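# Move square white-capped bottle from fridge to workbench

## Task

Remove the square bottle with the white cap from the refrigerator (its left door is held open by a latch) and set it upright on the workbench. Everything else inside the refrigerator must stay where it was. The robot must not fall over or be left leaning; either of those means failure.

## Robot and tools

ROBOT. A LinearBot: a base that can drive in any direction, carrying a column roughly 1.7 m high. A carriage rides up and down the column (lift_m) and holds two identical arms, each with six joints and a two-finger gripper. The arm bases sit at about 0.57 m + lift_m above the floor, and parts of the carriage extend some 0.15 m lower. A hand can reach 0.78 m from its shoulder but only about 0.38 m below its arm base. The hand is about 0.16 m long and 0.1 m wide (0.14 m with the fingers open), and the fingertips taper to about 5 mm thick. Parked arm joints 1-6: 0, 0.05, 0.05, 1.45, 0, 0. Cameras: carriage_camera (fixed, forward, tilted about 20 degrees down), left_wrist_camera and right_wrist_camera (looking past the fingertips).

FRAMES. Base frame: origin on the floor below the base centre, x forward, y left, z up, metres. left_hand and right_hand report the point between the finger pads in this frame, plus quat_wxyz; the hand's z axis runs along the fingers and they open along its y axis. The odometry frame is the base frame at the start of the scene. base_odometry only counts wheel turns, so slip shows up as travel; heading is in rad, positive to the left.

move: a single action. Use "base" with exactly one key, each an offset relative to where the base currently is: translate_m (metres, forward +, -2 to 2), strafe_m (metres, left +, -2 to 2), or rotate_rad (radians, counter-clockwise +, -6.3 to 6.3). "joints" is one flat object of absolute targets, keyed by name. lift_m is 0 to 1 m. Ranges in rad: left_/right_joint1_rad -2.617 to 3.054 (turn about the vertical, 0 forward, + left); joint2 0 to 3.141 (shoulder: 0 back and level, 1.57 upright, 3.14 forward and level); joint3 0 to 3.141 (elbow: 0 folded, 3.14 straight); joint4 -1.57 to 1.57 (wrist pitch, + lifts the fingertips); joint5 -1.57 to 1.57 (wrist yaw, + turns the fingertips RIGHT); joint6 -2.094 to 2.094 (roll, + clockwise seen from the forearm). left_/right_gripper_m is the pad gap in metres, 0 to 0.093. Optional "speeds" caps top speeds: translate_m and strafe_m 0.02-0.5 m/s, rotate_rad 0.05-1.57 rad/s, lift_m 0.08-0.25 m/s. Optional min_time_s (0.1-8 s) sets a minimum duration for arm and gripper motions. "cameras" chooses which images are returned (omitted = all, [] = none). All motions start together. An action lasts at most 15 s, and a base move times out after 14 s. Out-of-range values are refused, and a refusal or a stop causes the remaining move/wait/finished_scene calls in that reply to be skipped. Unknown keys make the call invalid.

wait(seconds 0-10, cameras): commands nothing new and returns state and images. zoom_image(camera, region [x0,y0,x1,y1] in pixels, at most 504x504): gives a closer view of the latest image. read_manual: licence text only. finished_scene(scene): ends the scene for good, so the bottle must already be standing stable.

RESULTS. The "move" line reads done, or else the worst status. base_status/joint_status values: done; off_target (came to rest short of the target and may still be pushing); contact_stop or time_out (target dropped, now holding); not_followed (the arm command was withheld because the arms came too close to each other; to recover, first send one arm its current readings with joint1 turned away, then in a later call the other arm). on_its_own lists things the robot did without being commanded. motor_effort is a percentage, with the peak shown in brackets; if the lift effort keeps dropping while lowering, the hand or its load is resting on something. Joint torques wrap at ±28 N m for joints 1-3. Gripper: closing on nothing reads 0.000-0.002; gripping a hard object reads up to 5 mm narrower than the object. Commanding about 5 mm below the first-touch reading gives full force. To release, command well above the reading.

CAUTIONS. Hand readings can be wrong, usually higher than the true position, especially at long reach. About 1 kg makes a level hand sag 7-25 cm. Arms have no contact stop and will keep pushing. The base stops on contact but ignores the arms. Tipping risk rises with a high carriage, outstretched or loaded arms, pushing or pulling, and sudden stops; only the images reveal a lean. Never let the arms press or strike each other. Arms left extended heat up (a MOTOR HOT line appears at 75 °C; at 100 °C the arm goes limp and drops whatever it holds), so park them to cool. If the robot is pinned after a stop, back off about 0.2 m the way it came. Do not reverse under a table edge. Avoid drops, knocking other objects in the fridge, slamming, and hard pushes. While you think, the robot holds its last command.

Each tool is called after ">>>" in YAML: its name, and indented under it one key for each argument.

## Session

>>> move:

Scene clock: 0.00 s.
Joint torques (N m): no reading
base_odometry: x=+0.000 y=+0.000 heading=+0.000
base_status: not commanded
joint_positions: lift_m=+0.300 left_joint1_rad=-0.007 left_joint2_rad=+0.050 left_joint3_rad=+0.032 left_joint4_rad=+1.420 left_joint5_rad=+0.044 left_joint6_rad=+0.030 left_gripper_m=+0.09396 right_joint1_rad=+0.008 right_joint2_rad=+0.053 right_joint3_rad=+0.060 right_joint4_rad=+1.485 right_joint5_rad=+0.002 right_joint6_rad=-0.014 right_gripper_m=+0.09396
joint_status: not commanded
motor_effort: lift_m=+24 drive_wheels=-1
left_hand: x=+0.2762 y=+0.2938 z=+1.2770 quat_wxyz=(+0.996, +0.024, +0.083, +0.010) (m; base frame)
right_hand: x=+0.2532 y=-0.3019 z=+1.2865 quat_wxyz=(+0.999, +0.001, +0.040, -0.003) (m; base frame)
pictures: carriage_camera, left_wrist_camera, right_wrist_camera
camera_calibration:
carriage_camera: T_world_to_cam=[[0.0454457, -0.998547, 0.0289474, -0.039313], [-0.353787, -0.0431872, -0.934329, 1.22887], [0.934221, 0.03222, -0.355235, 0.336645], [0, 0, 0, 1]] pos_world=[0.122044, 0.00296896, 1.2689]
left_wrist_camera: T_world_to_cam=[[-0.015181, -0.999148, -0.0383812, 0.34547], [0.682506, 0.0176978, -0.730666, 0.738714], [0.730722, -0.0372876, 0.681656, -0.938003], [0, 0, 0, 1]] pos_world=[0.186488, 0.297126, 1.19241]
right_wrist_camera: T_world_to_cam=[[0.0306207, -0.998955, 0.0339222, -0.351459], [0.748529, 0.000427049, -0.663102, 0.666306], [0.662394, 0.0456964, 0.74776, -0.992872], [0, 0, 0, 1]] pos_world=[0.169685, -0.306006, 1.19618]

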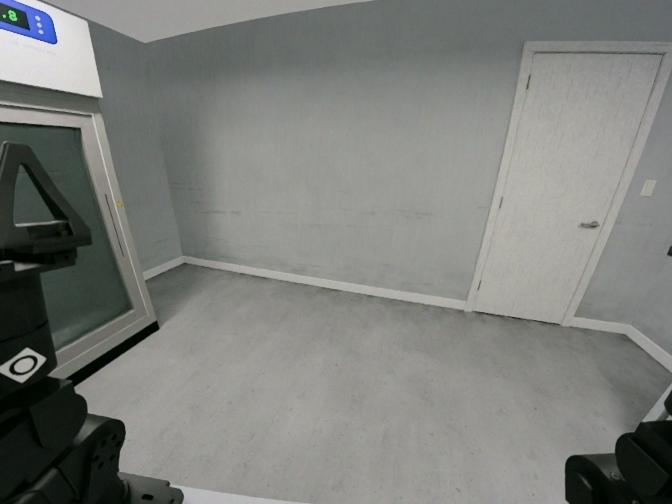

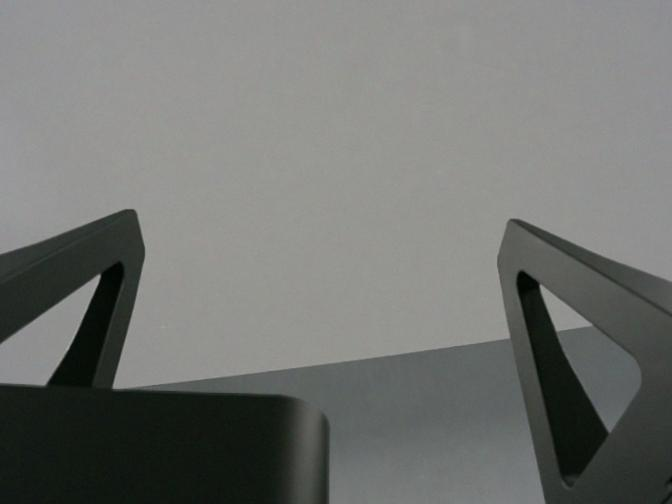

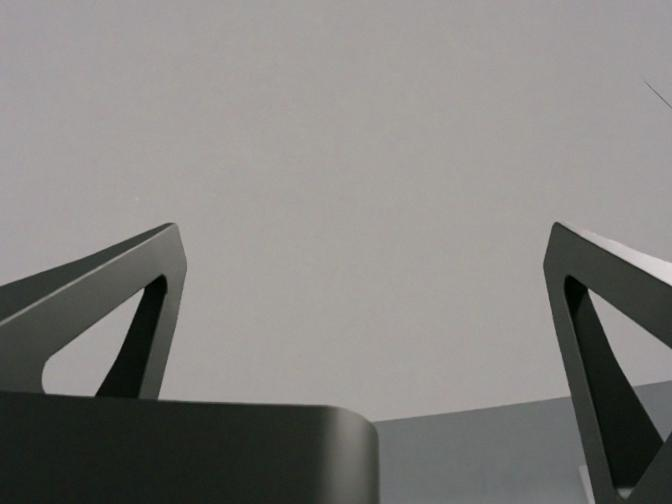

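>>> move:
  base: {"rotate_rad": 1.302}
  joints: {"lift_m": 0.5}
  cameras: []

>>> move:
  base: {"translate_m": 0.8}
  cameras: ["carriage_camera"]

>>> zoom_image:
  camera: "carriage_camera"
  region: [160, 80, 480, 300]

Scene clock: 39.00 s.
Joint torques (N m): left_arm=[0.32 3.73 4.96 0.03 -0.07 0] | right_arm=[0.05 3.33 6.04 -0.31 -0.02 -0.16]
move: done
base_odometry: x=+0.000 y=+0.000 heading=+1.302
base_status: done
joint_positions: lift_m=+0.500 left_joint1_rad=-0.007 left_joint2_rad=+0.050 left_joint3_rad=+0.032 left_joint4_rad=+1.420 left_joint5_rad=+0.044 left_joint6_rad=+0.030 left_gripper_m=+0.09396 right_joint1_rad=+0.008 right_joint2_rad=+0.053 right_joint3_rad=+0.060 right_joint4_rad=+1.484 right_joint5_rad=+0.002 right_joint6_rad=-0.014 right_gripper_m=+0.09396
joint_status: all done
motor_effort: lift_m=+26(32) drive_wheels=+4(13)
left_hand: x=+0.2764 y=+0.2938 z=+1.4767 quat_wxyz=(+0.996, +0.024, +0.084, +0.010) (m; base frame)
right_hand: x=+0.2533 y=-0.3019 z=+1.4863 quat_wxyz=(+0.999, +0.001, +0.040, -0.003) (m; base frame)
pictures: none
No camera images: "cameras" was empty.

Scene clock: 42.87 s.
Joint torques (N m): left_arm=[0.32 3.74 4.96 0.05 -0.07 0] | right_arm=[0.05 3.32 6.05 -0.29 -0.02 -0.15]
move: done
base_odometry: x=+0.212 y=+0.771 heading=+1.302
base_status: done
joint_positions: lift_m=+0.500 left_joint1_rad=-0.007 left_joint2_rad=+0.050 left_joint3_rad=+0.032 left_joint4_rad=+1.418 left_joint5_rad=+0.044 left_joint6_rad=+0.030 left_gripper_m=+0.09396 right_joint1_rad=+0.008 right_joint2_rad=+0.053 right_joint3_rad=+0.060 right_joint4_rad=+1.483 right_joint5_rad=+0.002 right_joint6_rad=-0.014 right_gripper_m=+0.09396
joint_status: not commanded
motor_effort: lift_m=+26(26) drive_wheels=-4(19)
left_hand: x=+0.2768 y=+0.2938 z=+1.4767 quat_wxyz=(+0.996, +0.024, +0.085, +0.010) (m; base frame)
right_hand: x=+0.2536 y=-0.3019 z=+1.4863 quat_wxyz=(+0.999, +0.001, +0.040, -0.003) (m; base frame)
pictures: carriage_camera
camera_calibration:
carriage_camera: T_world_to_cam=[[0.0454457, -0.998547, 0.0289474, -0.0450974], [-0.353787, -0.0431872, -0.934329, 1.41557], [0.934221, 0.03222, -0.355235, 0.407629], [0, 0, 0, 1]] pos_world=[0.122044, 0.00296896, 1.46872]

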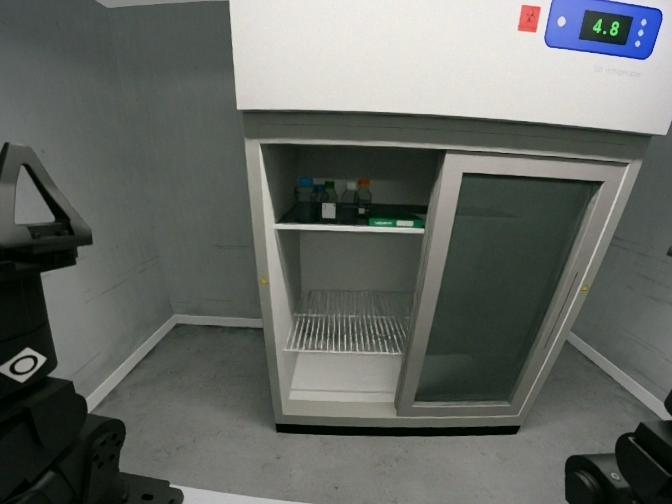

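Scaled by 1.575 from the camera's 672x504 image, which has a finer 960x720 frame.

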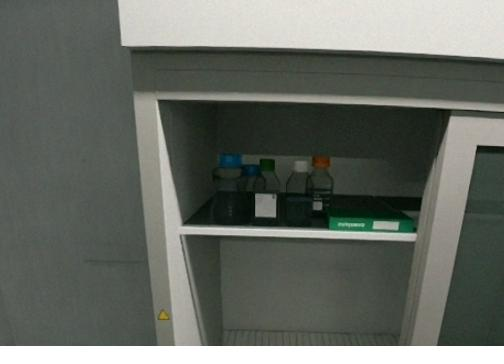

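>>> move:
  base: {"strafe_m": -0.32}
  joints: {"lift_m": 0.565, "left_joint1_rad": 0, "left_joint2_rad": 1.0, "left_joint3_rad": 0.5, "left_joint4_rad": 0.5, "left_joint5_rad": 0, "left_joint6_rad": 0, "left_gripper_m": 0.07}
  cameras: []

>>> move:
  base: {"translate_m": 0.35}
  speeds: {"translate_m": 0.3}
  cameras: ["carriage_camera", "left_wrist_camera"]

>>> zoom_image:
  camera: "carriage_camera"
  region: [100, 100, 400, 300]

Scene clock: 111.27 s.
Joint torques (N m): left_arm=[0.75 -2.55 8.8 2.16 -0.12 -0.11] | right_arm=[0.09 3.36 6.04 -0.29 -0.01 -0.15]
move: done
base_odometry: x=+0.520 y=+0.687 heading=+1.303
base_status: done
joint_positions: lift_m=+0.565 left_joint1_rad=-0.005 left_joint2_rad=+0.997 left_joint3_rad=+0.468 left_joint4_rad=+0.509 left_joint5_rad=+0.008 left_joint6_rad=+0.012 left_gripper_m=+0.07014 right_joint1_rad=+0.009 right_joint2_rad=+0.053 right_joint3_rad=+0.060 right_joint4_rad=+1.484 right_joint5_rad=+0.002 right_joint6_rad=-0.014 right_gripper_m=+0.09396
joint_status: all done
motor_effort: lift_m=+26(32) drive_wheels=-4(12)
left_hand: x=+0.5971 y=+0.2987 z=+1.3760 quat_wxyz=(+0.700, +0.009, +0.714, +0.000) (m; base frame)
right_hand: x=+0.2535 y=-0.3019 z=+1.5513 quat_wxyz=(+0.999, +0.001, +0.040, -0.003) (m; base frame)
pictures: none
No camera images: "cameras" was empty.

Scene clock: 113.93 s.
Joint torques (N m): left_arm=[0.73 -2.56 8.59 2.21 -0.11 -0.11] | right_arm=[0.02 3.34 6.05 -0.27 -0.02 -0.16]
move: done
base_odometry: x=+0.613 y=+1.024 heading=+1.302
base_status: done
joint_positions: lift_m=+0.565 left_joint1_rad=-0.005 left_joint2_rad=+0.998 left_joint3_rad=+0.468 left_joint4_rad=+0.507 left_joint5_rad=+0.007 left_joint6_rad=+0.011 left_gripper_m=+0.07014 right_joint1_rad=+0.009 right_joint2_rad=+0.053 right_joint3_rad=+0.060 right_joint4_rad=+1.482 right_joint5_rad=+0.002 right_joint6_rad=-0.014 right_gripper_m=+0.09396
joint_status: not commanded
motor_effort: lift_m=+26(26) drive_wheels=-2(13)
left_hand: x=+0.5973 y=+0.2988 z=+1.3750 quat_wxyz=(+0.699, +0.008, +0.715, +0.000) (m; base frame)
right_hand: x=+0.2539 y=-0.3019 z=+1.5513 quat_wxyz=(+0.999, +0.001, +0.041, -0.003) (m; base frame)
pictures: carriage_camera, left_wrist_camera
camera_calibration:
carriage_camera: T_world_to_cam=[[0.0454457, -0.998547, 0.0289474, -0.0469786], [-0.353787, -0.0431872, -0.934329, 1.47629], [0.934221, 0.03222, -0.355235, 0.430715], [0, 0, 0, 1]] pos_world=[0.122044, 0.00296896, 1.53371]
left_wrist_camera: T_world_to_cam=[[-0.00629627, -0.999761, 0.0209594, 0.272391], [-0.624809, -0.0124315, -0.780678, 1.44971], [0.780752, -0.018011, -0.624581, 0.521128], [0, 0, 0, 1]] pos_world=[0.500635, 0.299734, 1.45153]

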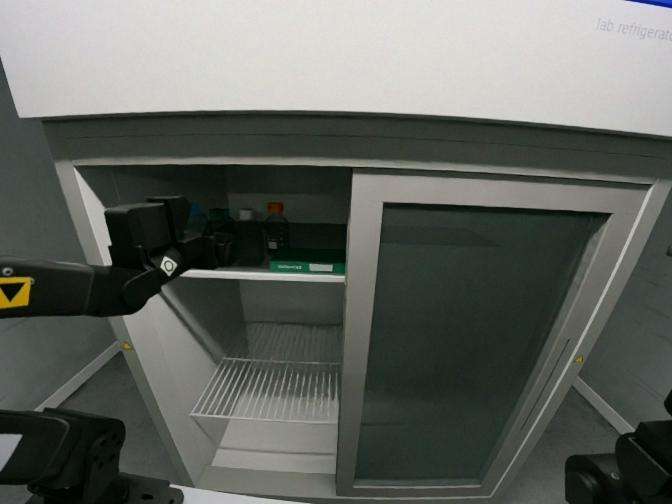

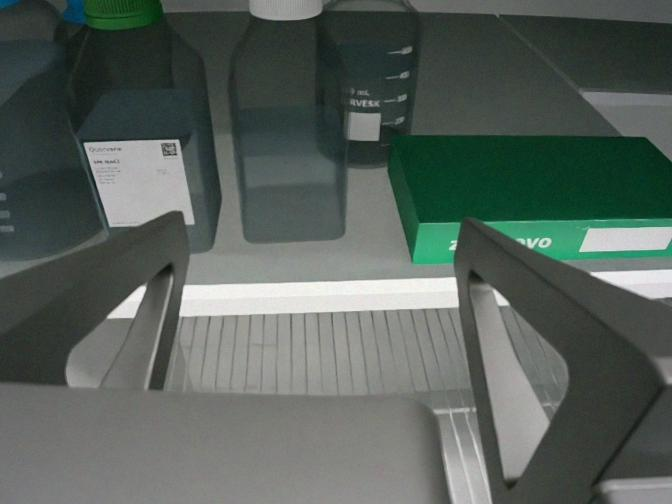

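Scaled by 1.680 from the camera's 672x504 image, which has a finer 960x720 frame.

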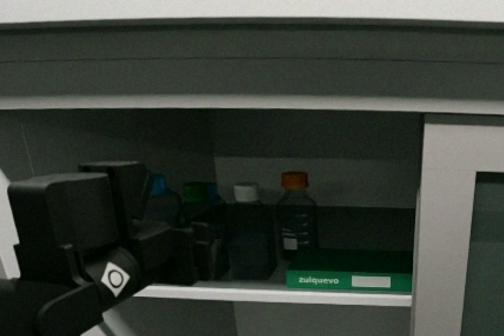

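>>> move:
  base: {"strafe_m": 0.028}
  cameras: []

>>> move:
  base: {"translate_m": 0.254}
  speeds: {"translate_m": 0.15}
  cameras: ["left_wrist_camera"]

Scene clock: 145.40 s.
Joint torques (N m): left_arm=[0.59 -2.62 8.76 2.2 -0.1 -0.11] | right_arm=[0.06 3.33 6.08 -0.28 -0.02 -0.15]
move: done
base_odometry: x=+0.587 y=+1.032 heading=+1.302
base_status: done
joint_positions: lift_m=+0.565 left_joint1_rad=-0.003 left_joint2_rad=+0.998 left_joint3_rad=+0.468 left_joint4_rad=+0.507 left_joint5_rad=+0.006 left_joint6_rad=+0.011 left_gripper_m=+0.07014 right_joint1_rad=+0.008 right_joint2_rad=+0.053 right_joint3_rad=+0.060 right_joint4_rad=+1.482 right_joint5_rad=+0.002 right_joint6_rad=-0.014 right_gripper_m=+0.09396
joint_status: not commanded
motor_effort: lift_m=+26(26) drive_wheels=+1(10)
left_hand: x=+0.5973 y=+0.2995 z=+1.3750 quat_wxyz=(+0.699, +0.007, +0.715, +0.001) (m; base frame)
right_hand: x=+0.2539 y=-0.3019 z=+1.5513 quat_wxyz=(+0.999, +0.001, +0.041, -0.003) (m; base frame)
pictures: none
No camera images: "cameras" was empty.

Scene clock: 148.07 s.
Joint torques (N m): left_arm=[0.72 -2.63 8.21 2.15 -0.16 -0.11] | right_arm=[0.06 3.36 6.05 -0.3 -0.02 -0.15]
move: done
base_odometry: x=+0.654 y=+1.277 heading=+1.302
base_status: done
joint_positions: lift_m=+0.565 left_joint1_rad=-0.004 left_joint2_rad=+0.998 left_joint3_rad=+0.476 left_joint4_rad=+0.511 left_joint5_rad=+0.014 left_joint6_rad=+0.010 left_gripper_m=+0.07012 right_joint1_rad=+0.008 right_joint2_rad=+0.053 right_joint3_rad=+0.060 right_joint4_rad=+1.483 right_joint5_rad=+0.002 right_joint6_rad=-0.014 right_gripper_m=+0.09396
joint_status: not commanded
motor_effort: lift_m=+26(26) drive_wheels=+1(10)
left_hand: x=+0.5978 y=+0.2979 z=+1.3795 quat_wxyz=(+0.703, +0.010, +0.711, -0.003) (m; base frame)
right_hand: x=+0.2536 y=-0.3019 z=+1.5513 quat_wxyz=(+0.999, +0.001, +0.040, -0.003) (m; base frame)
pictures: left_wrist_camera
camera_calibration:
left_wrist_camera: T_world_to_cam=[[-0.0126287, -0.999683, 0.0217773, 0.274029], [-0.61591, -0.00938011, -0.787761, 1.45715], [0.787715, -0.0233613, -0.615597, 0.508573], [0, 0, 0, 1]] pos_world=[0.500321, 0.299492, 1.45499]

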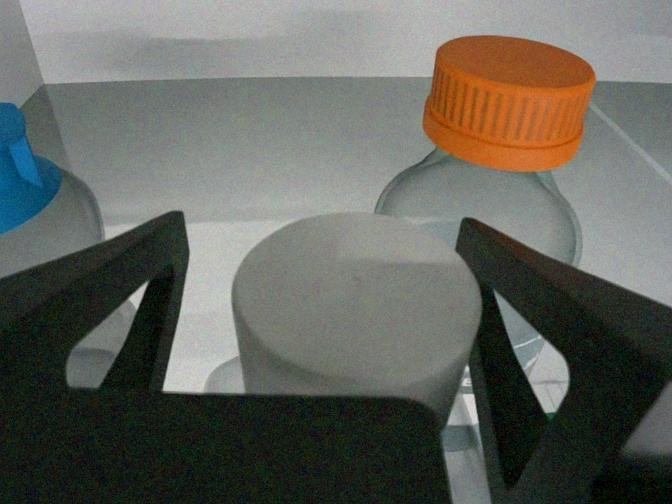

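>>> move:
  base: {"strafe_m": -0.007}
  cameras: []

>>> move:
  base: {"translate_m": -0.012}
  joints: {"lift_m": 0.568}
  cameras: ["left_wrist_camera"]

>>> move:
  joints: {"left_gripper_m": 0.036}
  min_time_s: 1.5
  cameras: ["left_wrist_camera"]

Scene clock: 175.07 s.
Joint torques (N m): left_arm=[0.69 -2.65 8.2 2.18 -0.12 -0.1] | right_arm=[0.02 3.34 6.05 -0.29 -0.02 -0.15]
move: done
base_odometry: x=+0.660 y=+1.275 heading=+1.303
base_status: done
joint_positions: lift_m=+0.565 left_joint1_rad=-0.004 left_joint2_rad=+0.998 left_joint3_rad=+0.476 left_joint4_rad=+0.509 left_joint5_rad=+0.009 left_joint6_rad=+0.010 left_gripper_m=+0.07012 right_joint1_rad=+0.009 right_joint2_rad=+0.053 right_joint3_rad=+0.060 right_joint4_rad=+1.483 right_joint5_rad=+0.002 right_joint6_rad=-0.014 right_gripper_m=+0.09397
joint_status: not commanded
motor_effort: lift_m=+26(26) drive_wheels=+7(8)
left_hand: x=+0.5979 y=+0.2987 z=+1.3790 quat_wxyz=(+0.702, +0.008, +0.712, -0.001) (m; base frame)
right_hand: x=+0.2536 y=-0.3019 z=+1.5513 quat_wxyz=(+0.999, +0.001, +0.040, -0.003) (m; base frame)
pictures: none
No camera images: "cameras" was empty.

Scene clock: 175.80 s.
Joint torques (N m): left_arm=[0.68 -2.71 8.09 2.23 -0.11 -0.11] | right_arm=[0.05 3.36 6.05 -0.29 -0.02 -0.16]
move: done
base_odometry: x=+0.657 y=+1.264 heading=+1.303
base_status: done
joint_positions: lift_m=+0.568 left_joint1_rad=-0.004 left_joint2_rad=+0.998 left_joint3_rad=+0.477 left_joint4_rad=+0.504 left_joint5_rad=+0.008 left_joint6_rad=+0.010 left_gripper_m=+0.07012 right_joint1_rad=+0.009 right_joint2_rad=+0.053 right_joint3_rad=+0.060 right_joint4_rad=+1.483 right_joint5_rad=+0.002 right_joint6_rad=-0.014 right_gripper_m=+0.09397
joint_status: all done
motor_effort: lift_m=+26(30) drive_wheels=+2(11)
left_hand: x=+0.5980 y=+0.2989 z=+1.3815 quat_wxyz=(+0.701, +0.008, +0.713, -0.001) (m; base frame)
right_hand: x=+0.2536 y=-0.3019 z=+1.5542 quat_wxyz=(+0.999, +0.001, +0.040, -0.003) (m; base frame)
pictures: left_wrist_camera
camera_calibration:
left_wrist_camera: T_world_to_cam=[[-0.0064113, -0.999744, 0.0217171, 0.271347], [-0.62004, -0.0130643, -0.784462, 1.45781], [0.784544, -0.0184949, -0.619797, 0.515914], [0, 0, 0, 1]] pos_world=[0.500879, 0.299864, 1.45746]

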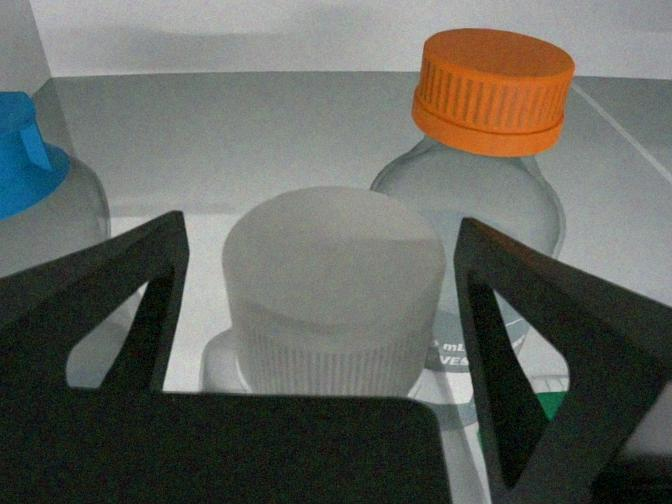

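Scene clock: 177.60 s.
Joint torques (N m): left_arm=[0.7 -2.67 8.06 2.15 -0.16 0.04] | right_arm=[0.01 3.33 6.05 -0.29 -0.02 -0.16]
move: off_target
base_odometry: x=+0.657 y=+1.264 heading=+1.303
base_status: not commanded
joint_positions: lift_m=+0.568 left_joint1_rad=-0.004 left_joint2_rad=+0.998 left_joint3_rad=+0.477 left_joint4_rad=+0.511 left_joint5_rad=+0.012 left_joint6_rad=-0.003 left_gripper_m=+0.04166 right_joint1_rad=+0.009 right_joint2_rad=+0.053 right_joint3_rad=+0.060 right_joint4_rad=+1.483 right_joint5_rad=+0.002 right_joint6_rad=-0.014 right_gripper_m=+0.09397
joint_status: left_gripper_m off_target (ended at +0.04168, target +0.03600)
motor_effort: lift_m=+26(26) drive_wheels=+3(6)
left_hand: x=+0.5980 y=+0.2981 z=+1.3831 quat_wxyz=(+0.704, +0.005, +0.711, -0.007) (m; base frame)
right_hand: x=+0.2536 y=-0.3019 z=+1.5542 quat_wxyz=(+0.999, +0.001, +0.040, -0.003) (m; base frame)
pictures: left_wrist_camera
camera_calibration:
left_wrist_camera: T_world_to_cam=[[-0.0106026, -0.999314, 0.0354706, 0.253947], [-0.615162, -0.0214471, -0.788109, 1.46368], [0.788329, -0.0301762, -0.614513, 0.510791], [0, 0, 0, 1]] pos_world=[0.500421, 0.300579, 1.45842]

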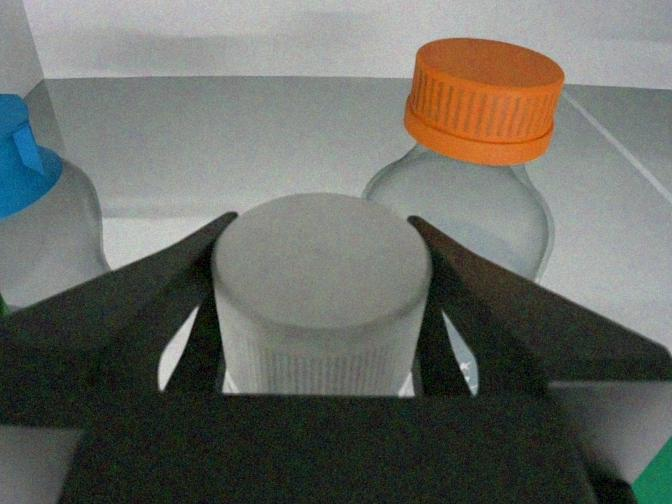

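>>> move:
  joints: {"lift_m": 0.596, "left_joint4_rad": 0.62, "left_gripper_m": 0.032}
  speeds: {"lift_m": 0.08}
  min_time_s: 1.2
  cameras: ["carriage_camera"]

>>> zoom_image:
  camera: "carriage_camera"
  region: [100, 160, 340, 340]

Scene clock: 189.10 s.
Joint torques (N m): left_arm=[0.66 -3.95 8.09 3.47 -0.13 0.05] | right_arm=[0.01 3.34 6.02 -0.29 -0.02 -0.16]
move: off_target
base_odometry: x=+0.657 y=+1.264 heading=+1.303
base_status: not commanded
joint_positions: lift_m=+0.596 left_joint1_rad=-0.004 left_joint2_rad=+1.012 left_joint3_rad=+0.477 left_joint4_rad=+0.515 left_joint5_rad=+0.009 left_joint6_rad=-0.004 left_gripper_m=+0.04117 right_joint1_rad=+0.009 right_joint2_rad=+0.053 right_joint3_rad=+0.060 right_joint4_rad=+1.483 right_joint5_rad=+0.002 right_joint6_rad=-0.014 right_gripper_m=+0.09397
joint_status: left_joint4_rad off_target (ended at +0.515, target +0.620); left_gripper_m off_target (ended at +0.04117, target +0.03200); the others done
motor_effort: lift_m=+26(31) drive_wheels=+3(7)
left_hand: x=+0.6001 y=+0.2987 z=+1.4074 quat_wxyz=(+0.700, +0.003, +0.714, -0.006) (m; base frame)
right_hand: x=+0.2536 y=-0.3019 z=+1.5823 quat_wxyz=(+0.999, +0.001, +0.040, -0.003) (m; base frame)
pictures: carriage_camera
camera_calibration:
carriage_camera: T_world_to_cam=[[0.0454457, -0.998547, 0.0289474, -0.0478757], [-0.353787, -0.0431872, -0.934329, 1.50525], [0.934221, 0.03222, -0.355235, 0.441724], [0, 0, 0, 1]] pos_world=[0.122044, 0.00296896, 1.5647]

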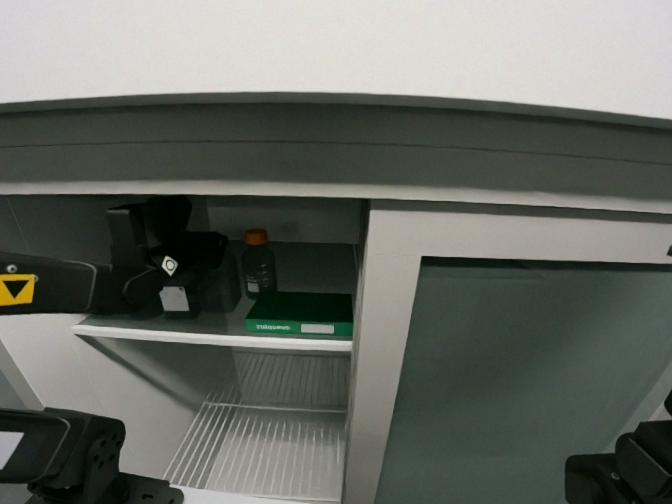

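Scaled by 2.100 from the camera's 672x504 image, which has a finer 960x720 frame.

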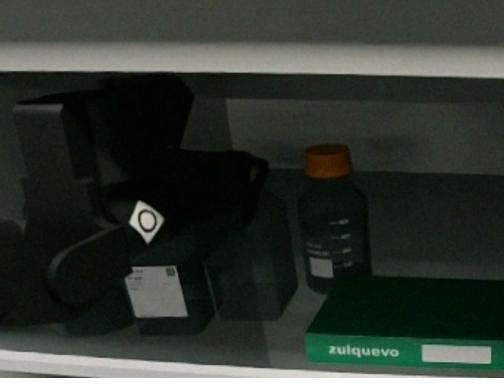

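>>> move:
  base: {"translate_m": -0.2}
  speeds: {"translate_m": 0.14}
  cameras: []

>>> move:
  base: {"translate_m": -0.65}
  joints: {"lift_m": 0.35}
  speeds: {"translate_m": 0.3, "lift_m": 0.13}
  cameras: ["left_wrist_camera"]

>>> move:
  base: {"rotate_rad": -3.108}
  speeds: {"rotate_rad": 0.8}
  cameras: ["carriage_camera", "left_wrist_camera"]

Scene clock: 244.63 s.
Joint torques (N m): left_arm=[0.69 -3.9 8.03 3.45 -0.12 0.04] | right_arm=[0.01 3.28 6.06 -0.3 -0.02 -0.16]
move: done
base_odometry: x=+0.604 y=+1.071 heading=+1.303
base_status: done
joint_positions: lift_m=+0.596 left_joint1_rad=-0.004 left_joint2_rad=+1.013 left_joint3_rad=+0.477 left_joint4_rad=+0.518 left_joint5_rad=+0.007 left_joint6_rad=-0.004 left_gripper_m=+0.04117 right_joint1_rad=+0.009 right_joint2_rad=+0.053 right_joint3_rad=+0.060 right_joint4_rad=+1.484 right_joint5_rad=+0.002 right_joint6_rad=-0.014 right_gripper_m=+0.09397
joint_status: not commanded
motor_effort: lift_m=+26(26) drive_wheels=+4(9)
left_hand: x=+0.6003 y=+0.2989 z=+1.4079 quat_wxyz=(+0.701, +0.003, +0.713, -0.005) (m; base frame)
right_hand: x=+0.2535 y=-0.3019 z=+1.5823 quat_wxyz=(+0.999, +0.001, +0.040, -0.003) (m; base frame)
pictures: none
No camera images: "cameras" was empty.

Scene clock: 248.37 s.
Joint torques (N m): left_arm=[0.7 -4.22 7.95 3.44 -0.11 0.05] | right_arm=[0.02 3.34 6.04 -0.29 -0.02 -0.16]
move: done
base_odometry: x=+0.432 y=+0.444 heading=+1.303
base_status: done
joint_positions: lift_m=+0.350 left_joint1_rad=-0.004 left_joint2_rad=+1.015 left_joint3_rad=+0.477 left_joint4_rad=+0.520 left_joint5_rad=+0.007 left_joint6_rad=-0.004 left_gripper_m=+0.04116 right_joint1_rad=+0.009 right_joint2_rad=+0.053 right_joint3_rad=+0.060 right_joint4_rad=+1.483 right_joint5_rad=+0.002 right_joint6_rad=-0.014 right_gripper_m=+0.09397
joint_status: all done
motor_effort: lift_m=+22(22) drive_wheels=+2(12)
left_hand: x=+0.6005 y=+0.2990 z=+1.1621 quat_wxyz=(+0.701, +0.003, +0.713, -0.005) (m; base frame)
right_hand: x=+0.2536 y=-0.3019 z=+1.3368 quat_wxyz=(+0.999, +0.001, +0.040, -0.003) (m; base frame)
pictures: left_wrist_camera
camera_calibration:
left_wrist_camera: T_world_to_cam=[[-0.00538347, -0.999344, 0.035812, 0.259131], [-0.620747, -0.0247374, -0.78362, 1.29024], [0.783992, -0.0264488, -0.620207, 0.381156], [0, 0, 0, 1]] pos_world=[0.503483, 0.300959, 1.23817]

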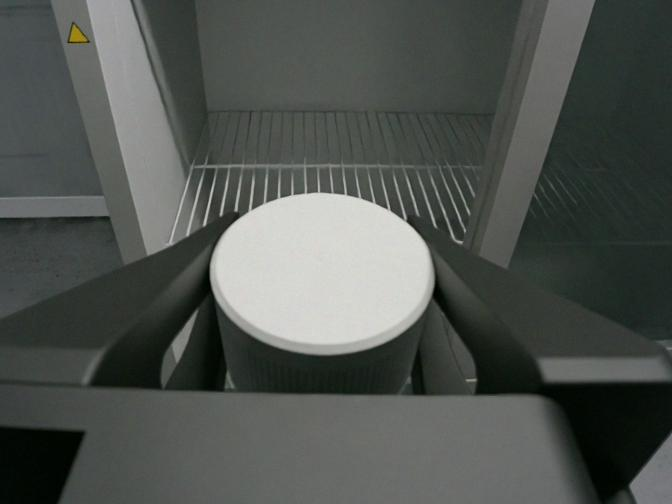

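Scene clock: 253.53 s.
Joint torques (N m): left_arm=[0.5 -4.21 8.08 3.42 -0.04 0.04] | right_arm=[0.06 3.33 6.05 -0.29 -0.02 -0.16]
move: done
base_odometry: x=+0.432 y=+0.444 heading=-1.805
base_status: done
joint_positions: lift_m=+0.350 left_joint1_rad=-0.002 left_joint2_rad=+1.015 left_joint3_rad=+0.477 left_joint4_rad=+0.520 left_joint5_rad=+0.000 left_joint6_rad=-0.004 left_gripper_m=+0.04116 right_joint1_rad=+0.009 right_joint2_rad=+0.053 right_joint3_rad=+0.060 right_joint4_rad=+1.483 right_joint5_rad=+0.002 right_joint6_rad=-0.014 right_gripper_m=+0.09398
joint_status: not commanded
motor_effort: lift_m=+22(22) drive_wheels=+3(12)
left_hand: x=+0.6006 y=+0.3010 z=+1.1621 quat_wxyz=(+0.701, -0.001, +0.713, -0.002) (m; base frame)
right_hand: x=+0.2536 y=-0.3019 z=+1.3368 quat_wxyz=(+0.999, +0.001, +0.040, -0.003) (m; base frame)
pictures: carriage_camera, left_wrist_camera
camera_calibration:
carriage_camera: T_world_to_cam=[[0.0454457, -0.998547, 0.0289474, -0.040768], [-0.353787, -0.0431872, -0.934329, 1.27583], [0.934221, 0.03222, -0.355235, 0.354499], [0, 0, 0, 1]] pos_world=[0.122044, 0.00296896, 1.31916]
left_wrist_camera: T_world_to_cam=[[0.00376501, -0.999356, 0.0356932, 0.255798], [-0.620495, -0.0303258, -0.783624, 1.29183], [0.784201, -0.0191971, -0.620209, 0.378895], [0, 0, 0, 1]] pos_world=[0.503481, 0.302083, 1.23817]

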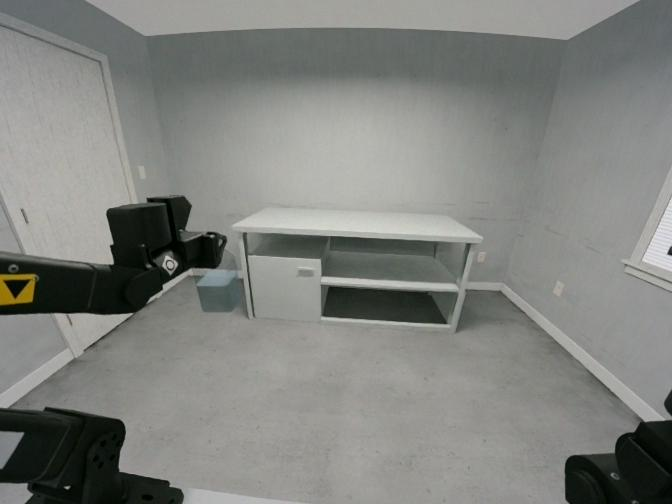

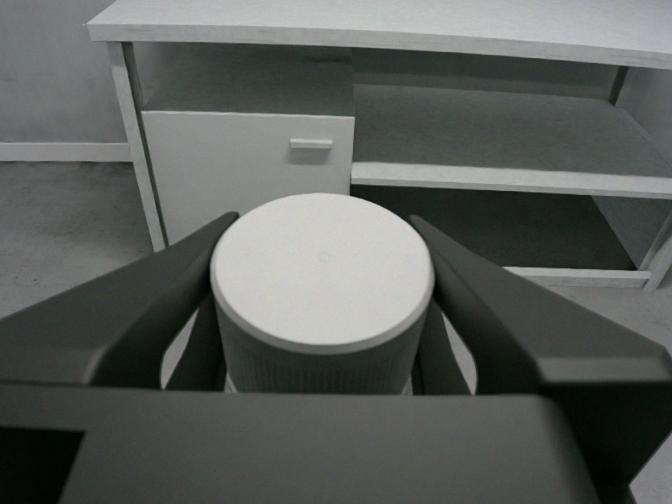

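>>> move:
  base: {"translate_m": 1.32}
  joints: {"lift_m": 0.29}
  speeds: {"translate_m": 0.3, "lift_m": 0.08}
  cameras: ["carriage_camera"]

>>> zoom_image:
  camera: "carriage_camera"
  region: [80, 180, 380, 400]

Scene clock: 290.50 s.
Joint torques (N m): left_arm=[0.47 -4.22 7.98 3.44 -0.04 0.04] | right_arm=[0.02 3.3 6.05 -0.3 -0.02 -0.15]
move: done
base_odometry: x=+0.124 y=-0.840 heading=-1.806
base_status: done
joint_positions: lift_m=+0.290 left_joint1_rad=-0.002 left_joint2_rad=+1.015 left_joint3_rad=+0.477 left_joint4_rad=+0.521 left_joint5_rad=+0.000 left_joint6_rad=-0.004 left_gripper_m=+0.04116 right_joint1_rad=+0.009 right_joint2_rad=+0.053 right_joint3_rad=+0.060 right_joint4_rad=+1.484 right_joint5_rad=+0.002 right_joint6_rad=-0.014 right_gripper_m=+0.09398
joint_status: all done
motor_effort: lift_m=+22(23) drive_wheels=-6(20)
left_hand: x=+0.6006 y=+0.3010 z=+1.1023 quat_wxyz=(+0.701, -0.001, +0.713, -0.002) (m; base frame)
right_hand: x=+0.2534 y=-0.3019 z=+1.2767 quat_wxyz=(+0.999, +0.001, +0.040, -0.003) (m; base frame)
pictures: carriage_camera
camera_calibration:
carriage_camera: T_world_to_cam=[[0.0454457, -0.998547, 0.0289474, -0.0390306], [-0.353787, -0.0431872, -0.934329, 1.21976], [0.934221, 0.03222, -0.355235, 0.333179], [0, 0, 0, 1]] pos_world=[0.122044, 0.00296896, 1.25914]

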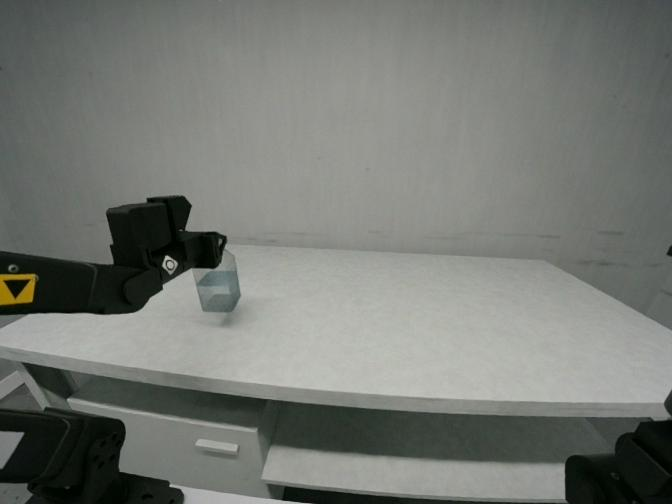

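Scaled by 1.680 from the camera's 672x504 image, which has a finer 960x720 frame.

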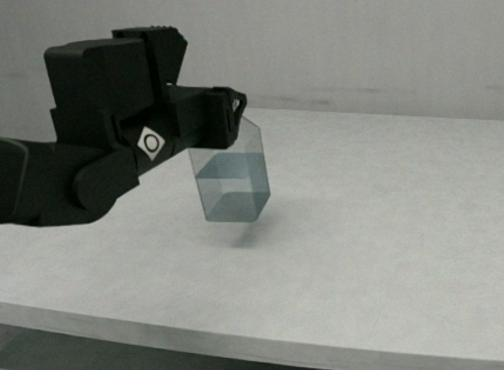

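>>> move:
  joints: {"lift_m": 0.23}
  speeds: {"lift_m": 0.1}
  cameras: []

>>> move:
  joints: {"lift_m": 0.212}
  speeds: {"lift_m": 0.08}
  cameras: []

>>> move:
  joints: {"lift_m": 0.205, "left_joint4_rad": 0.585}
  speeds: {"lift_m": 0.08}
  min_time_s: 0.6
  cameras: ["carriage_camera"]

>>> zoom_image:
  camera: "carriage_camera"
  region: [80, 180, 380, 400]

Scene clock: 307.30 s.
Joint torques (N m): left_arm=[0.49 -4.27 8.16 3.42 -0.04 0.04] | right_arm=[0.08 3.43 6.01 -0.28 -0.02 -0.16]
move: done
base_odometry: x=+0.124 y=-0.840 heading=-1.806
base_status: not commanded
joint_positions: lift_m=+0.230 left_joint1_rad=-0.002 left_joint2_rad=+1.015 left_joint3_rad=+0.477 left_joint4_rad=+0.521 left_joint5_rad=+0.000 left_joint6_rad=-0.004 left_gripper_m=+0.04116 right_joint1_rad=+0.009 right_joint2_rad=+0.053 right_joint3_rad=+0.060 right_joint4_rad=+1.484 right_joint5_rad=+0.002 right_joint6_rad=-0.014 right_gripper_m=+0.09398
joint_status: all done
motor_effort: lift_m=+22(23) drive_wheels=+5(9)
left_hand: x=+0.6006 y=+0.3010 z=+1.0422 quat_wxyz=(+0.701, -0.001, +0.713, -0.002) (m; base frame)
right_hand: x=+0.2534 y=-0.3019 z=+1.2167 quat_wxyz=(+0.999, +0.001, +0.040, -0.003) (m; base frame)
pictures: none
No camera images: "cameras" was empty.

Scene clock: 307.90 s.
Joint torques (N m): left_arm=[0.47 -4.23 8.06 2.99 -0.04 0.04] | right_arm=[0.01 3.34 6.02 -0.3 -0.02 -0.16]
move: done
base_odometry: x=+0.124 y=-0.840 heading=-1.806
base_status: not commanded
joint_positions: lift_m=+0.212 left_joint1_rad=-0.002 left_joint2_rad=+1.015 left_joint3_rad=+0.477 left_joint4_rad=+0.557 left_joint5_rad=+0.001 left_joint6_rad=-0.004 left_gripper_m=+0.04116 right_joint1_rad=+0.009 right_joint2_rad=+0.053 right_joint3_rad=+0.060 right_joint4_rad=+1.484 right_joint5_rad=+0.002 right_joint6_rad=-0.014 right_gripper_m=+0.09398
joint_status: all done
motor_effort: lift_m=+21(23) drive_wheels=+4(8)
left_hand: x=+0.6006 y=+0.3009 z=+1.0331 quat_wxyz=(+0.714, +0.000, +0.700, -0.002) (m; base frame)
right_hand: x=+0.2533 y=-0.3019 z=+1.1989 quat_wxyz=(+0.999, +0.001, +0.040, -0.003) (m; base frame)
pictures: none
No camera images: "cameras" was empty.

Scene clock: 308.77 s.
Joint torques (N m): left_arm=[0.46 -3.79 7.98 2.34 -0.04 0.04] | right_arm=[0.03 3.37 6.09 -0.3 -0.02 -0.16]
move: done
base_odometry: x=+0.124 y=-0.840 heading=-1.806
base_status: not commanded
joint_positions: lift_m=+0.205 left_joint1_rad=-0.002 left_joint2_rad=+1.011 left_joint3_rad=+0.477 left_joint4_rad=+0.578 left_joint5_rad=+0.001 left_joint6_rad=-0.004 left_gripper_m=+0.04116 right_joint1_rad=+0.009 right_joint2_rad=+0.053 right_joint3_rad=+0.060 right_joint4_rad=+1.485 right_joint5_rad=+0.002 right_joint6_rad=-0.014 right_gripper_m=+0.09398
joint_status: all done
motor_effort: lift_m=+21(21) drive_wheels=+4(9)
left_hand: x=+0.5997 y=+0.3009 z=+1.0328 quat_wxyz=(+0.723, +0.000, +0.691, -0.002) (m; base frame)
right_hand: x=+0.2532 y=-0.3019 z=+1.1919 quat_wxyz=(+0.999, +0.001, +0.040, -0.003) (m; base frame)
pictures: carriage_camera
camera_calibration:
carriage_camera: T_world_to_cam=[[0.0454457, -0.998547, 0.0289474, -0.0365746], [-0.353787, -0.0431872, -0.934329, 1.14049], [0.934221, 0.03222, -0.355235, 0.30304], [0, 0, 0, 1]] pos_world=[0.122044, 0.00296896, 1.1743]

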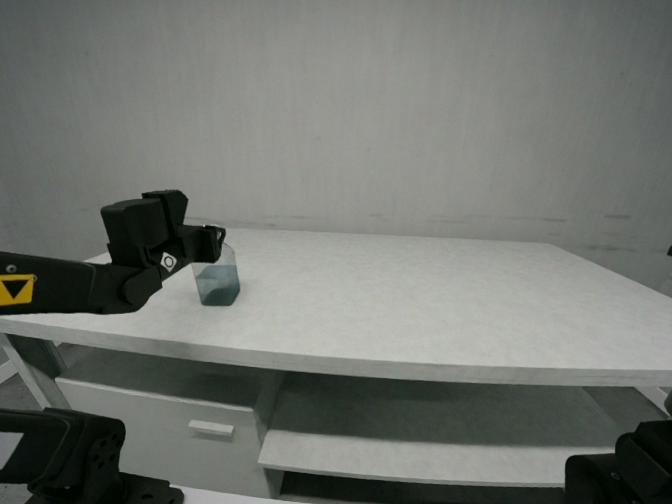

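Scaled by 1.680 from the camera's 672x504 image, which has a finer 960x720 frame.

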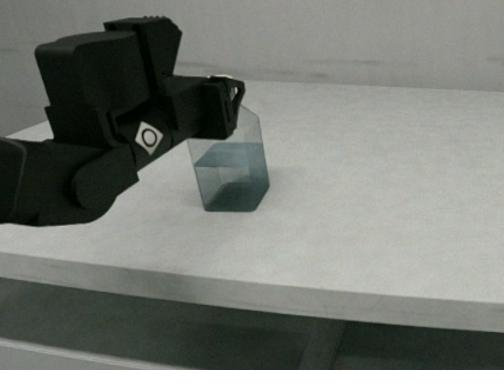

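>>> move:
  joints: {"lift_m": 0.209, "left_joint4_rad": 0.575}
  speeds: {"lift_m": 0.08}
  min_time_s: 0.6
  cameras: []

>>> move:
  joints: {"left_gripper_m": 0.076}
  min_time_s: 1.8
  cameras: ["left_wrist_camera"]

>>> move:
  base: {"translate_m": -0.25}
  speeds: {"translate_m": 0.15}
  cameras: ["carriage_camera"]

Scene clock: 319.77 s.
Joint torques (N m): left_arm=[0.46 -3.81 8.08 2.39 -0.04 0.03] | right_arm=[0.03 3.33 6.05 -0.3 -0.02 -0.16]
move: done
base_odometry: x=+0.124 y=-0.840 heading=-1.806
base_status: not commanded
joint_positions: lift_m=+0.209 left_joint1_rad=-0.002 left_joint2_rad=+1.011 left_joint3_rad=+0.477 left_joint4_rad=+0.564 left_joint5_rad=+0.001 left_joint6_rad=-0.004 left_gripper_m=+0.04116 right_joint1_rad=+0.009 right_joint2_rad=+0.053 right_joint3_rad=+0.060 right_joint4_rad=+1.484 right_joint5_rad=+0.002 right_joint6_rad=-0.014 right_gripper_m=+0.09398
joint_status: all done
motor_effort: lift_m=+26(31) drive_wheels=+6(7)
left_hand: x=+0.5998 y=+0.3009 z=+1.0328 quat_wxyz=(+0.718, +0.000, +0.696, -0.002) (m; base frame)
right_hand: x=+0.2534 y=-0.3019 z=+1.1953 quat_wxyz=(+0.999, +0.001, +0.040, -0.003) (m; base frame)
pictures: none
No camera images: "cameras" was empty.

Scene clock: 321.87 s.
Joint torques (N m): left_arm=[0.49 -3.82 8.05 2.38 -0.04 0.04] | right_arm=[0.01 3.34 6.04 -0.3 -0.02 -0.16]
move: done
base_odometry: x=+0.124 y=-0.840 heading=-1.806
base_status: not commanded
joint_positions: lift_m=+0.209 left_joint1_rad=-0.002 left_joint2_rad=+1.011 left_joint3_rad=+0.477 left_joint4_rad=+0.564 left_joint5_rad=+0.000 left_joint6_rad=-0.004 left_gripper_m=+0.07588 right_joint1_rad=+0.009 right_joint2_rad=+0.053 right_joint3_rad=+0.060 right_joint4_rad=+1.484 right_joint5_rad=+0.002 right_joint6_rad=-0.014 right_gripper_m=+0.09398
joint_status: all done
motor_effort: lift_m=+26(26) drive_wheels=+7(9)
left_hand: x=+0.5998 y=+0.3011 z=+1.0329 quat_wxyz=(+0.718, -0.001, +0.696, -0.002) (m; base frame)
right_hand: x=+0.2534 y=-0.3019 z=+1.1953 quat_wxyz=(+0.999, +0.001, +0.040, -0.003) (m; base frame)
pictures: left_wrist_camera
camera_calibration:
left_wrist_camera: T_world_to_cam=[[0.00242461, -0.999351, 0.0359337, 0.261035], [-0.582116, -0.0306285, -0.812529, 1.19704], [0.813102, -0.0189475, -0.581812, 0.242227], [0, 0, 0, 1]] pos_world=[0.499228, 0.302119, 1.10418]

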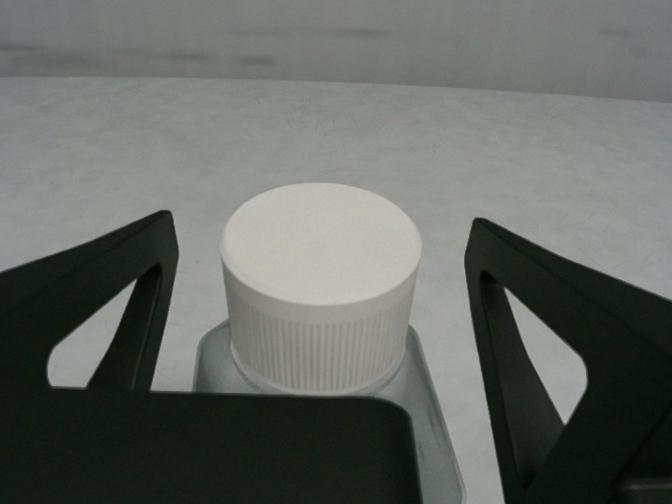

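Scene clock: 324.50 s.
Joint torques (N m): left_arm=[0.49 -3.77 8.06 2.36 -0.04 0.04] | right_arm=[-0.03 3.33 6.06 -0.29 -0.02 -0.16]
move: done
base_odometry: x=+0.183 y=-0.597 heading=-1.806
base_status: done
joint_positions: lift_m=+0.209 left_joint1_rad=-0.002 left_joint2_rad=+1.010 left_joint3_rad=+0.477 left_joint4_rad=+0.566 left_joint5_rad=+0.000 left_joint6_rad=-0.004 left_gripper_m=+0.07588 right_joint1_rad=+0.009 right_joint2_rad=+0.053 right_joint3_rad=+0.060 right_joint4_rad=+1.484 right_joint5_rad=+0.002 right_joint6_rad=-0.014 right_gripper_m=+0.09398
joint_status: not commanded
motor_effort: lift_m=+26(26) drive_wheels=-4(14)
left_hand: x=+0.5997 y=+0.3011 z=+1.0336 quat_wxyz=(+0.719, -0.001, +0.695, -0.002) (m; base frame)
right_hand: x=+0.2535 y=-0.3019 z=+1.1953 quat_wxyz=(+0.999, +0.001, +0.040, -0.003) (m; base frame)
pictures: carriage_camera
camera_calibration:
carriage_camera: T_world_to_cam=[[0.0454457, -0.998547, 0.0289474, -0.0366724], [-0.353787, -0.0431872, -0.934329, 1.14364], [0.934221, 0.03222, -0.355235, 0.30424], [0, 0, 0, 1]] pos_world=[0.122044, 0.00296896, 1.17768]

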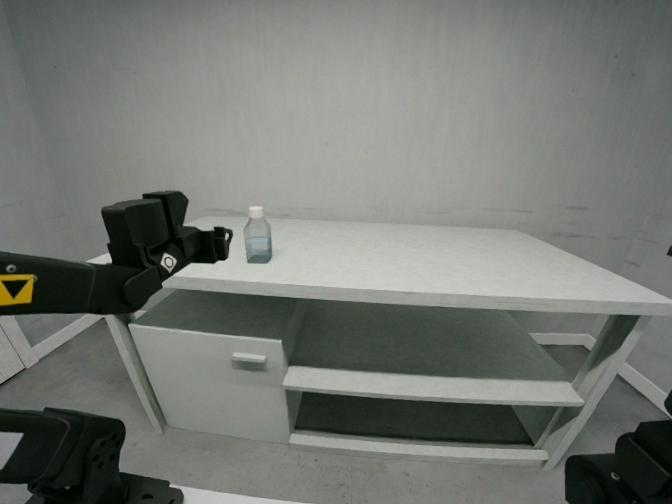

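>>> finished_scene:
  scene: 2

The scene is finished: the task was done.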